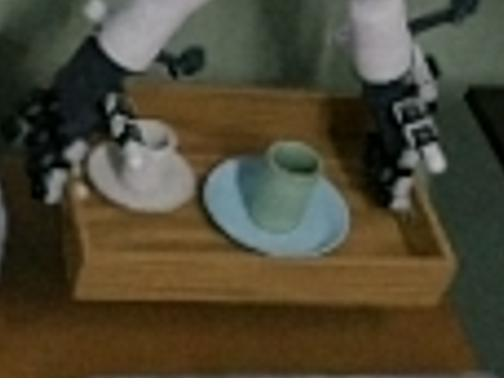

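Call:
move:
  arm1: {"joints":{"joint1_rad":-1.312,"joint2_rad":0.7542,"joint4_rad":2.1208,"joint5_rad":0.1711,"joint6_rad":0.6971,"joint7_rad":0.1063},"min_time_s":3.5}
  arm3: {"joints":{"joint1_rad":0.5032,"joint2_rad":0.9416,"joint4_rad":1.5044,"joint5_rad":0.2492,"joint6_rad":1.0883,"joint7_rad":-2.7583},"min_time_s":3.5}
  cameras: ["arm1_cam_wrist","arm3_cam_wrist","cam_high"]

Scene clock: 1332.20 s.
Joint torques (N m): arm1=[0.24 -17.95 1.37 -1.57 0.62 3.29 -0.17] | arm2=[-1.13 -0.44 0.2 -7.89 0.13 -0.58 -0.3] | arm3=[-0.11 -25.18 0.69 -4.35 0.77 3.69 -0.15] | arm4=[0.28 0.03 -0.68 -6.94 0.45 -0.05 0.14]
Flange force (N): arm1=[2.0 3.0 15.2] | arm2=[2.2 -0.6 0.1] | arm3=[1.8 -6.4 12.4] | arm4=[-0.2 -1.4 -1.6]
move: arm1 done; arm3 done
Joint velocities: within noise
arm1.joint_positions: joint1_rad=-1.312 joint2_rad=+0.754 joint3_rad=+0.000 joint4_rad=+2.121 joint5_rad=+0.171 joint6_rad=+0.697 joint7_rad=+0.106 hand_index_mcp=+0.752 hand_index_abd=-0.005 hand_index_pip=+0.262 hand_index_dip=-0.568 hand_middle_mcp=+0.740 hand_middle_abd=-0.003 hand_middle_pip=+0.248 hand_middle_dip=-0.576 hand_ring_mcp=+0.985 hand_ring_abd=+0.001 hand_ring_pip=+0.581 hand_ring_dip=-0.600 hand_thumb_cmc=+0.712 hand_thumb_axl=+0.677 hand_thumb_mcp=+0.224 hand_thumb_ipl=+0.168 hand_current_limit=+0.750 hand_speed=-0.300
arm1.joint_status: all done
arm1.hand_state: goal,goal,blocked,blocked,goal,goal,blocked,blocked,goal,goal,goal,goal,goal,goal,goal,goal
arm1.index_mcp_current_ma: 4
arm1.index_abd_current_ma: -11
arm1.index_pip_current_ma: 157
arm1.index_dip_current_ma: 119
arm1.middle_mcp_current_ma: -30
arm1.middle_abd_current_ma: -5
arm1.middle_pip_current_ma: 103
arm1.middle_dip_current_ma: 90
arm1.ring_mcp_current_ma: -11
arm1.ring_abd_current_ma: 1
arm1.ring_pip_current_ma: 2
arm1.ring_dip_current_ma: 8
arm1.thumb_cmc_current_ma: -4
arm1.thumb_axl_current_ma: -1
arm1.thumb_mcp_current_ma: -6
arm1.thumb_ipl_current_ma: -1
arm1.hand_goal_index_mcp: 0.750
arm1.hand_goal_index_abd: 0.000
arm1.hand_goal_index_pip: 0.216
arm1.hand_goal_index_dip: -0.604
arm1.hand_goal_middle_mcp: 0.750
arm1.hand_goal_middle_abd: 0.000
arm1.hand_goal_middle_pip: 0.216
arm1.hand_goal_middle_dip: -0.604
arm1.hand_goal_ring_mcp: 0.990
arm1.hand_goal_ring_abd: 0.000
arm1.hand_goal_ring_pip: 0.580
arm1.hand_goal_ring_dip: -0.604
arm1.hand_goal_thumb_cmc: 0.714
arm1.hand_goal_thumb_axl: 0.678
arm1.hand_goal_thumb_mcp: 0.226
arm1.hand_goal_thumb_ipl: 0.168
arm1.hand: x=-0.9601 y=-1.3376 z=+0.9762 quat_wxyz=(+0.154, -0.690, +0.690, -0.154) (m; scene frame)
arm2, arm4: as last shown
arm3.joint_positions: joint1_rad=+0.503 joint2_rad=+0.942 joint3_rad=+0.000 joint4_rad=+1.504 joint5_rad=+0.249 joint6_rad=+1.088 joint7_rad=-2.758 hand_index_mcp=+0.999 hand_index_abd=-0.001 hand_index_pip=+0.614 hand_index_dip=-0.460 hand_middle_mcp=+0.999 hand_middle_abd=-0.001 hand_middle_pip=+0.607 hand_middle_dip=-0.473 hand_ring_mcp=-0.485 hand_ring_abd=+0.003 hand_ring_pip=-0.852 hand_ring_dip=+0.697 hand_thumb_cmc=+0.716 hand_thumb_axl=+0.677 hand_thumb_mcp=+0.224 hand_thumb_ipl=+0.168 hand_current_limit=+0.750 hand_speed=-0.300
arm3.joint_status: all done
arm3.hand_state: goal,goal,blocked,blocked,goal,goal,blocked,blocked,goal,goal,goal,goal,goal,goal,goal,goal
arm3.index_mcp_current_ma: 3
arm3.index_abd_current_ma: 0
arm3.index_pip_current_ma: 26
arm3.index_dip_current_ma: 39
arm3.middle_mcp_current_ma: 3
arm3.middle_abd_current_ma: 0
arm3.middle_pip_current_ma: 17
arm3.middle_dip_current_ma: 19
arm3.ring_mcp_current_ma: 7
arm3.ring_abd_current_ma: 0
arm3.ring_pip_current_ma: 0
arm3.ring_dip_current_ma: 0
arm3.thumb_cmc_current_ma: 0
arm3.thumb_axl_current_ma: 0
arm3.thumb_mcp_current_ma: 0
arm3.thumb_ipl_current_ma: 0
arm3.hand_goal_index_mcp: 0.990
arm3.hand_goal_index_abd: 0.000
arm3.hand_goal_index_pip: 0.580
arm3.hand_goal_index_dip: -0.502
arm3.hand_goal_middle_mcp: 0.990
arm3.hand_goal_middle_abd: 0.000
arm3.hand_goal_middle_pip: 0.580
arm3.hand_goal_middle_dip: -0.502
arm3.hand_goal_ring_mcp: -0.500
arm3.hand_goal_ring_abd: 0.000
arm3.hand_goal_ring_pip: -0.850
arm3.hand_goal_ring_dip: 0.700
arm3.hand_goal_thumb_cmc: 0.714
arm3.hand_goal_thumb_axl: 0.678
arm3.hand_goal_thumb_mcp: 0.226
arm3.hand_goal_thumb_ipl: 0.168
arm3.hand: x=-1.4245 y=-1.3407 z=+1.0438 quat_wxyz=(+0.154, +0.690, -0.690, -0.155) (m; scene frame)
pictures: arm1_cam_wrist, arm3_cam_wrist, cam_high
Images, in order (width x height): arm1_cam_wrist 672x504, arm3_cam_wrist 672x504, cam_high 672x504.

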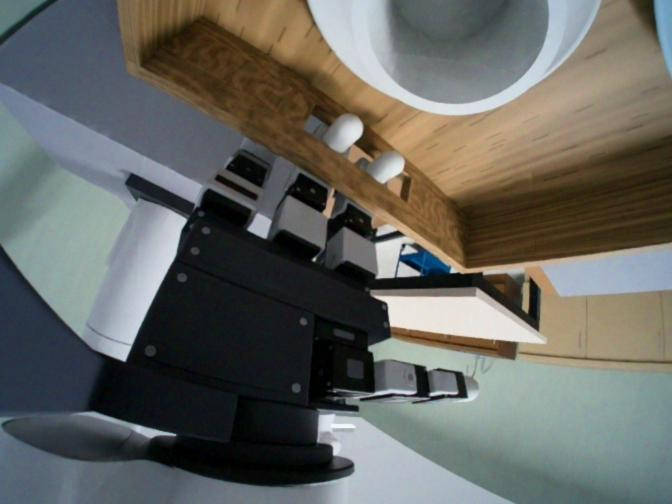

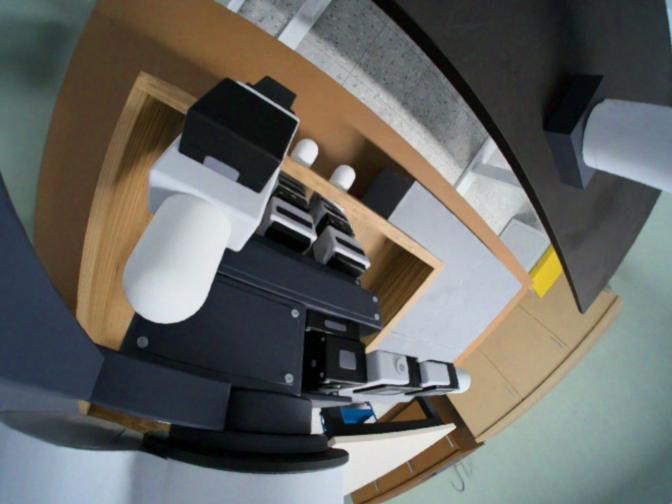

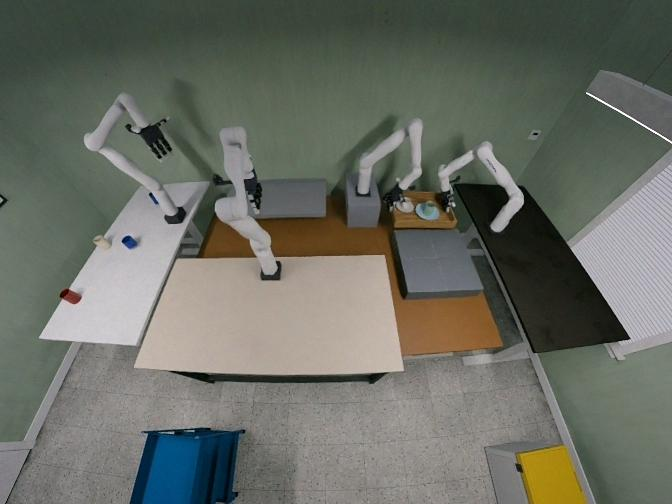

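Call:
move:
  arm1: {"joints":{"joint1_rad":-1.0539,"joint2_rad":0.7959,"joint4_rad":1.9578,"joint5_rad":0.2984,"joint6_rad":0.7951,"joint7_rad":0.2663},"min_time_s":3.5}
  arm3: {"joints":{"joint1_rad":0.3104,"joint2_rad":0.8681,"joint4_rad":1.7095,"joint5_rad":0.1752,"joint6_rad":0.9840,"joint7_rad":-2.9193},"min_time_s":3.5}

Call:
move:
  arm1: {"joints":{"joint1_rad":-0.8562,"joint2_rad":0.8731,"joint4_rad":1.7120,"joint5_rad":0.3551,"joint6_rad":0.9257,"joint7_rad":0.4497},"min_time_s":3.5}
  arm3: {"joints":{"joint1_rad":0.0841,"joint2_rad":0.8296,"joint4_rad":1.8250,"joint5_rad":0.0658,"joint6_rad":0.9215,"joint7_rad":-3.0687},"min_time_s":3.5}
  cameras: ["cam_high"]

Scene clock: 1358.00 s.
Joint torques (N m): arm1=[0.46 -20.33 2.07 -3.21 1.08 3.4 -0.17] | arm2=[-1.18 -0.4 0.17 -7.84 0.14 -0.57 -0.29] | arm3=[-0.01 -22.27 0.21 -2.34 0.32 4.04 -0.09] | arm4=[0.29 0.1 -0.65 -6.96 0.48 -0.01 0.12]
Flange force (N): arm1=[3.2 3.6 14.7] | arm2=[2.2 -0.6 0.0] | arm3=[1.7 -7.3 12.2] | arm4=[-0.1 -1.4 -1.4]
move: arm1 done; arm3 done
Joint velocities: within noise
arm1.joint_positions: joint1_rad=-1.054 joint2_rad=+0.796 joint3_rad=+0.000 joint4_rad=+1.958 joint5_rad=+0.298 joint6_rad=+0.795 joint7_rad=+0.266 hand_index_mcp=+0.746 hand_index_abd=-0.006 hand_index_pip=+0.262 hand_index_dip=-0.568 hand_middle_mcp=+0.737 hand_middle_abd=-0.003 hand_middle_pip=+0.248 hand_middle_dip=-0.576 hand_ring_mcp=+0.985 hand_ring_abd=+0.001 hand_ring_pip=+0.581 hand_ring_dip=-0.600 hand_thumb_cmc=+0.712 hand_thumb_axl=+0.677 hand_thumb_mcp=+0.224 hand_thumb_ipl=+0.168 hand_current_limit=+0.750 hand_speed=-0.300
arm1.joint_status: all done
arm1.hand_state: goal,goal,blocked,blocked,goal,goal,blocked,blocked,goal,goal,goal,goal,goal,goal,goal,goal
arm1.index_mcp_current_ma: -9
arm1.index_abd_current_ma: -13
arm1.index_pip_current_ma: 157
arm1.index_dip_current_ma: 119
arm1.middle_mcp_current_ma: -39
arm1.middle_abd_current_ma: -6
arm1.middle_pip_current_ma: 103
arm1.middle_dip_current_ma: 89
arm1.ring_mcp_current_ma: -11
arm1.ring_abd_current_ma: 1
arm1.ring_pip_current_ma: 2
arm1.ring_dip_current_ma: 8
arm1.thumb_cmc_current_ma: -4
arm1.thumb_axl_current_ma: -1
arm1.thumb_mcp_current_ma: -6
arm1.thumb_ipl_current_ma: -1
arm1.hand_goal_index_mcp: 0.750
arm1.hand_goal_index_abd: 0.000
arm1.hand_goal_index_pip: 0.216
arm1.hand_goal_index_dip: -0.604
arm1.hand_goal_middle_mcp: 0.750
arm1.hand_goal_middle_abd: 0.000
arm1.hand_goal_middle_pip: 0.216
arm1.hand_goal_middle_dip: -0.604
arm1.hand_goal_ring_mcp: 0.990
arm1.hand_goal_ring_abd: 0.000
arm1.hand_goal_ring_pip: 0.580
arm1.hand_goal_ring_dip: -0.604
arm1.hand_goal_thumb_cmc: 0.714
arm1.hand_goal_thumb_axl: 0.678
arm1.hand_goal_thumb_mcp: 0.226
arm1.hand_goal_thumb_ipl: 0.168
arm1.hand: x=-0.9601 y=-1.2276 z=+0.9762 quat_wxyz=(+0.154, -0.690, +0.690, -0.154) (m; scene frame)
arm2.joint_positions: joint1_rad=-0.613 joint2_rad=-0.358 joint3_rad=-0.122 joint4_rad=+1.455 joint5_rad=-0.035 joint6_rad=+1.934 joint7_rad=+1.782 hand_index_mcp=+0.753 hand_index_abd=+0.000 hand_index_pip=+0.577 hand_index_dip=+0.696 hand_middle_mcp=+0.753 hand_middle_abd=+0.000 hand_middle_pip=+0.577 hand_middle_dip=+0.696 hand_ring_mcp=+0.753 hand_ring_abd=+0.000 hand_ring_pip=+0.577 hand_ring_dip=+0.696 hand_thumb_cmc=+0.714 hand_thumb_axl=+0.677 hand_thumb_mcp=+0.223 hand_thumb_ipl=+0.168 hand_current_limit=+0.400 hand_speed=-0.600
arm2.joint_status: not commanded
arm2.hand_state: goal,goal,goal,goal,goal,goal,goal,goal,goal,goal,goal,goal,goal,goal,goal,goal
arm2.index_mcp_current_ma: 0
arm2.index_abd_current_ma: 0
arm2.index_pip_current_ma: 0
arm2.index_dip_current_ma: 0
arm2.middle_mcp_current_ma: 0
arm2.middle_abd_current_ma: 0
arm2.middle_pip_current_ma: 0
arm2.middle_dip_current_ma: 0
arm2.ring_mcp_current_ma: 0
arm2.ring_abd_current_ma: 0
arm2.ring_pip_current_ma: 0
arm2.ring_dip_current_ma: 0
arm2.thumb_cmc_current_ma: 0
arm2.thumb_axl_current_ma: 0
arm2.thumb_mcp_current_ma: 0
arm2.thumb_ipl_current_ma: 0
arm2.hand_goal_index_mcp: 0.754
arm2.hand_goal_index_abd: 0.000
arm2.hand_goal_index_pip: 0.576
arm2.hand_goal_index_dip: 0.696
arm2.hand_goal_middle_mcp: 0.754
arm2.hand_goal_middle_abd: 0.000
arm2.hand_goal_middle_pip: 0.576
arm2.hand_goal_middle_dip: 0.696
arm2.hand_goal_ring_mcp: 0.754
arm2.hand_goal_ring_abd: 0.000
arm2.hand_goal_ring_pip: 0.576
arm2.hand_goal_ring_dip: 0.696
arm2.hand_goal_thumb_cmc: 0.714
arm2.hand_goal_thumb_axl: 0.678
arm2.hand_goal_thumb_mcp: 0.226
arm2.hand_goal_thumb_ipl: 0.168
arm2.hand: x=+0.8347 y=-1.4437 z=+1.5478 quat_wxyz=(+0.005, +0.875, +0.481, -0.051) (m; scene frame)
arm3.joint_positions: joint1_rad=+0.310 joint2_rad=+0.868 joint3_rad=+0.000 joint4_rad=+1.709 joint5_rad=+0.175 joint6_rad=+0.984 joint7_rad=-2.919 hand_index_mcp=+0.999 hand_index_abd=-0.001 hand_index_pip=+0.616 hand_index_dip=-0.460 hand_middle_mcp=+0.999 hand_middle_abd=-0.001 hand_middle_pip=+0.608 hand_middle_dip=-0.473 hand_ring_mcp=-0.485 hand_ring_abd=+0.003 hand_ring_pip=-0.852 hand_ring_dip=+0.697 hand_thumb_cmc=+0.716 hand_thumb_axl=+0.677 hand_thumb_mcp=+0.224 hand_thumb_ipl=+0.168 hand_current_limit=+0.750 hand_speed=-0.300
arm3.joint_status: all done
arm3.hand_state: goal,goal,blocked,blocked,goal,goal,blocked,blocked,goal,goal,goal,goal,goal,goal,goal,goal
arm3.index_mcp_current_ma: 3
arm3.index_abd_current_ma: 0
arm3.index_pip_current_ma: 28
arm3.index_dip_current_ma: 39
arm3.middle_mcp_current_ma: 3
arm3.middle_abd_current_ma: 0
arm3.middle_pip_current_ma: 18
arm3.middle_dip_current_ma: 19
arm3.ring_mcp_current_ma: 7
arm3.ring_abd_current_ma: 0
arm3.ring_pip_current_ma: 0
arm3.ring_dip_current_ma: 0
arm3.thumb_cmc_current_ma: 0
arm3.thumb_axl_current_ma: 0
arm3.thumb_mcp_current_ma: 0
arm3.thumb_ipl_current_ma: 0
arm3.hand_goal_index_mcp: 0.990
arm3.hand_goal_index_abd: 0.000
arm3.hand_goal_index_pip: 0.580
arm3.hand_goal_index_dip: -0.502
arm3.hand_goal_middle_mcp: 0.990
arm3.hand_goal_middle_abd: 0.000
arm3.hand_goal_middle_pip: 0.580
arm3.hand_goal_middle_dip: -0.502
arm3.hand_goal_ring_mcp: -0.500
arm3.hand_goal_ring_abd: 0.000
arm3.hand_goal_ring_pip: -0.850
arm3.hand_goal_ring_dip: 0.700
arm3.hand_goal_thumb_cmc: 0.714
arm3.hand_goal_thumb_axl: 0.678
arm3.hand_goal_thumb_mcp: 0.226
arm3.hand_goal_thumb_ipl: 0.168
arm3.hand: x=-1.4245 y=-1.2307 z=+1.0440 quat_wxyz=(+0.154, +0.690, -0.690, -0.155) (m; scene frame)
arm4.joint_positions: joint1_rad=+0.000 joint2_rad=-0.397 joint3_rad=-0.083 joint4_rad=+1.428 joint5_rad=-0.008 joint6_rad=+2.038 joint7_rad=+1.608 hand_index_mcp=+0.753 hand_index_abd=+0.000 hand_index_pip=+0.577 hand_index_dip=+0.696 hand_middle_mcp=+0.753 hand_middle_abd=+0.000 hand_middle_pip=+0.577 hand_middle_dip=+0.696 hand_ring_mcp=+0.753 hand_ring_abd=+0.000 hand_ring_pip=+0.577 hand_ring_dip=+0.696 hand_thumb_cmc=+0.714 hand_thumb_axl=+0.677 hand_thumb_mcp=+0.224 hand_thumb_ipl=+0.168 hand_current_limit=+0.400 hand_speed=-0.600
arm4.joint_status: not commanded
arm4.hand_state: goal,goal,goal,goal,goal,goal,goal,goal,goal,goal,goal,goal,goal,goal,goal,goal
arm4.index_mcp_current_ma: 0
arm4.index_abd_current_ma: 0
arm4.index_pip_current_ma: 0
arm4.index_dip_current_ma: 0
arm4.middle_mcp_current_ma: 0
arm4.middle_abd_current_ma: 0
arm4.middle_pip_current_ma: 0
arm4.middle_dip_current_ma: 0
arm4.ring_mcp_current_ma: 0
arm4.ring_abd_current_ma: 0
arm4.ring_pip_current_ma: 0
arm4.ring_dip_current_ma: 0
arm4.thumb_cmc_current_ma: 0
arm4.thumb_axl_current_ma: 0
arm4.thumb_mcp_current_ma: 0
arm4.thumb_ipl_current_ma: 0
arm4.hand_goal_index_mcp: 0.754
arm4.hand_goal_index_abd: 0.000
arm4.hand_goal_index_pip: 0.576
arm4.hand_goal_index_dip: 0.696
arm4.hand_goal_middle_mcp: 0.754
arm4.hand_goal_middle_abd: 0.000
arm4.hand_goal_middle_pip: 0.576
arm4.hand_goal_middle_dip: 0.696
arm4.hand_goal_ring_mcp: 0.754
arm4.hand_goal_ring_abd: 0.000
arm4.hand_goal_ring_pip: 0.576
arm4.hand_goal_ring_dip: 0.696
arm4.hand_goal_thumb_cmc: 0.714
arm4.hand_goal_thumb_axl: 0.678
arm4.hand_goal_thumb_mcp: 0.226
arm4.hand_goal_thumb_ipl: 0.168
arm4.hand: x=+0.0874 y=-0.8948 z=+1.4996 quat_wxyz=(+0.018, +0.665, +0.746, -0.027) (m; scene frame)
pictures: none

Scene clock: 1361.80 s.
Joint torques (N m): arm1=[0.7 -23.73 2.75 -5.44 1.64 3.26 -0.21] | arm2=[-1.18 -0.39 0.17 -7.87 0.13 -0.59 -0.32] | arm3=[-0.12 -20.5 -0.45 -1.1 -0.13 4.19 -0.08] | arm4=[0.31 0.03 -0.66 -6.96 0.41 -0.04 0.15]
Flange force (N): arm1=[4.1 3.9 14.1] | arm2=[2.3 -0.7 0.1] | arm3=[1.6 -7.9 11.8] | arm4=[-0.2 -1.4 -1.5]
move: arm1 done; arm3 done
Joint velocities: within noise
arm1.joint_positions: joint1_rad=-0.856 joint2_rad=+0.873 joint3_rad=+0.000 joint4_rad=+1.712 joint5_rad=+0.355 joint6_rad=+0.926 joint7_rad=+0.450 hand_index_mcp=+0.743 hand_index_abd=-0.007 hand_index_pip=+0.262 hand_index_dip=-0.568 hand_middle_mcp=+0.735 hand_middle_abd=-0.003 hand_middle_pip=+0.248 hand_middle_dip=-0.576 hand_ring_mcp=+0.985 hand_ring_abd=+0.001 hand_ring_pip=+0.581 hand_ring_dip=-0.600 hand_thumb_cmc=+0.712 hand_thumb_axl=+0.677 hand_thumb_mcp=+0.224 hand_thumb_ipl=+0.168 hand_current_limit=+0.750 hand_speed=-0.300
arm1.joint_status: all done
arm1.hand_state: goal,goal,blocked,blocked,goal,goal,blocked,blocked,goal,goal,goal,goal,goal,goal,goal,goal
arm1.index_mcp_current_ma: -19
arm1.index_abd_current_ma: -13
arm1.index_pip_current_ma: 157
arm1.index_dip_current_ma: 119
arm1.middle_mcp_current_ma: -47
arm1.middle_abd_current_ma: -5
arm1.middle_pip_current_ma: 103
arm1.middle_dip_current_ma: 89
arm1.ring_mcp_current_ma: -11
arm1.ring_abd_current_ma: 1
arm1.ring_pip_current_ma: 2
arm1.ring_dip_current_ma: 8
arm1.thumb_cmc_current_ma: -4
arm1.thumb_axl_current_ma: -1
arm1.thumb_mcp_current_ma: -6
arm1.thumb_ipl_current_ma: -1
arm1.hand_goal_index_mcp: 0.750
arm1.hand_goal_index_abd: 0.000
arm1.hand_goal_index_pip: 0.216
arm1.hand_goal_index_dip: -0.604
arm1.hand_goal_middle_mcp: 0.750
arm1.hand_goal_middle_abd: 0.000
arm1.hand_goal_middle_pip: 0.216
arm1.hand_goal_middle_dip: -0.604
arm1.hand_goal_ring_mcp: 0.990
arm1.hand_goal_ring_abd: 0.000
arm1.hand_goal_ring_pip: 0.580
arm1.hand_goal_ring_dip: -0.604
arm1.hand_goal_thumb_cmc: 0.714
arm1.hand_goal_thumb_axl: 0.678
arm1.hand_goal_thumb_mcp: 0.226
arm1.hand_goal_thumb_ipl: 0.168
arm1.hand: x=-0.9600 y=-1.1177 z=+0.9763 quat_wxyz=(+0.154, -0.690, +0.690, -0.154) (m; scene frame)
arm2, arm4: as last shown
arm3.joint_positions: joint1_rad=+0.084 joint2_rad=+0.830 joint3_rad=+0.000 joint4_rad=+1.825 joint5_rad=+0.066 joint6_rad=+0.921 joint7_rad=-3.069 hand_index_mcp=+0.999 hand_index_abd=-0.002 hand_index_pip=+0.616 hand_index_dip=-0.460 hand_middle_mcp=+0.999 hand_middle_abd=-0.002 hand_middle_pip=+0.609 hand_middle_dip=-0.474 hand_ring_mcp=-0.485 hand_ring_abd=+0.003 hand_ring_pip=-0.852 hand_ring_dip=+0.697 hand_thumb_cmc=+0.716 hand_thumb_axl=+0.677 hand_thumb_mcp=+0.224 hand_thumb_ipl=+0.168 hand_current_limit=+0.750 hand_speed=-0.300
arm3.joint_status: all done
arm3.hand_state: goal,goal,blocked,blocked,goal,goal,blocked,blocked,goal,goal,goal,goal,goal,goal,goal,goal
arm3.index_mcp_current_ma: 3
arm3.index_abd_current_ma: 0
arm3.index_pip_current_ma: 29
arm3.index_dip_current_ma: 39
arm3.middle_mcp_current_ma: 3
arm3.middle_abd_current_ma: 0
arm3.middle_pip_current_ma: 19
arm3.middle_dip_current_ma: 19
arm3.ring_mcp_current_ma: 7
arm3.ring_abd_current_ma: 0
arm3.ring_pip_current_ma: 0
arm3.ring_dip_current_ma: 0
arm3.thumb_cmc_current_ma: 0
arm3.thumb_axl_current_ma: 0
arm3.thumb_mcp_current_ma: 0
arm3.thumb_ipl_current_ma: 0
arm3.hand_goal_index_mcp: 0.990
arm3.hand_goal_index_abd: 0.000
arm3.hand_goal_index_pip: 0.580
arm3.hand_goal_index_dip: -0.502
arm3.hand_goal_middle_mcp: 0.990
arm3.hand_goal_middle_abd: 0.000
arm3.hand_goal_middle_pip: 0.580
arm3.hand_goal_middle_dip: -0.502
arm3.hand_goal_ring_mcp: -0.500
arm3.hand_goal_ring_abd: 0.000
arm3.hand_goal_ring_pip: -0.850
arm3.hand_goal_ring_dip: 0.700
arm3.hand_goal_thumb_cmc: 0.714
arm3.hand_goal_thumb_axl: 0.678
arm3.hand_goal_thumb_mcp: 0.226
arm3.hand_goal_thumb_ipl: 0.168
arm3.hand: x=-1.4246 y=-1.1207 z=+1.0442 quat_wxyz=(+0.154, +0.690, -0.690, -0.155) (m; scene frame)
pictures: cam_high
Images, in order (width x height): cam_high 672x504.

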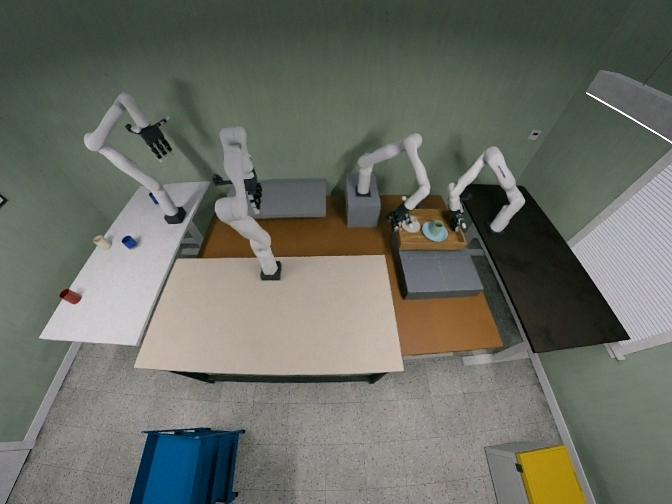

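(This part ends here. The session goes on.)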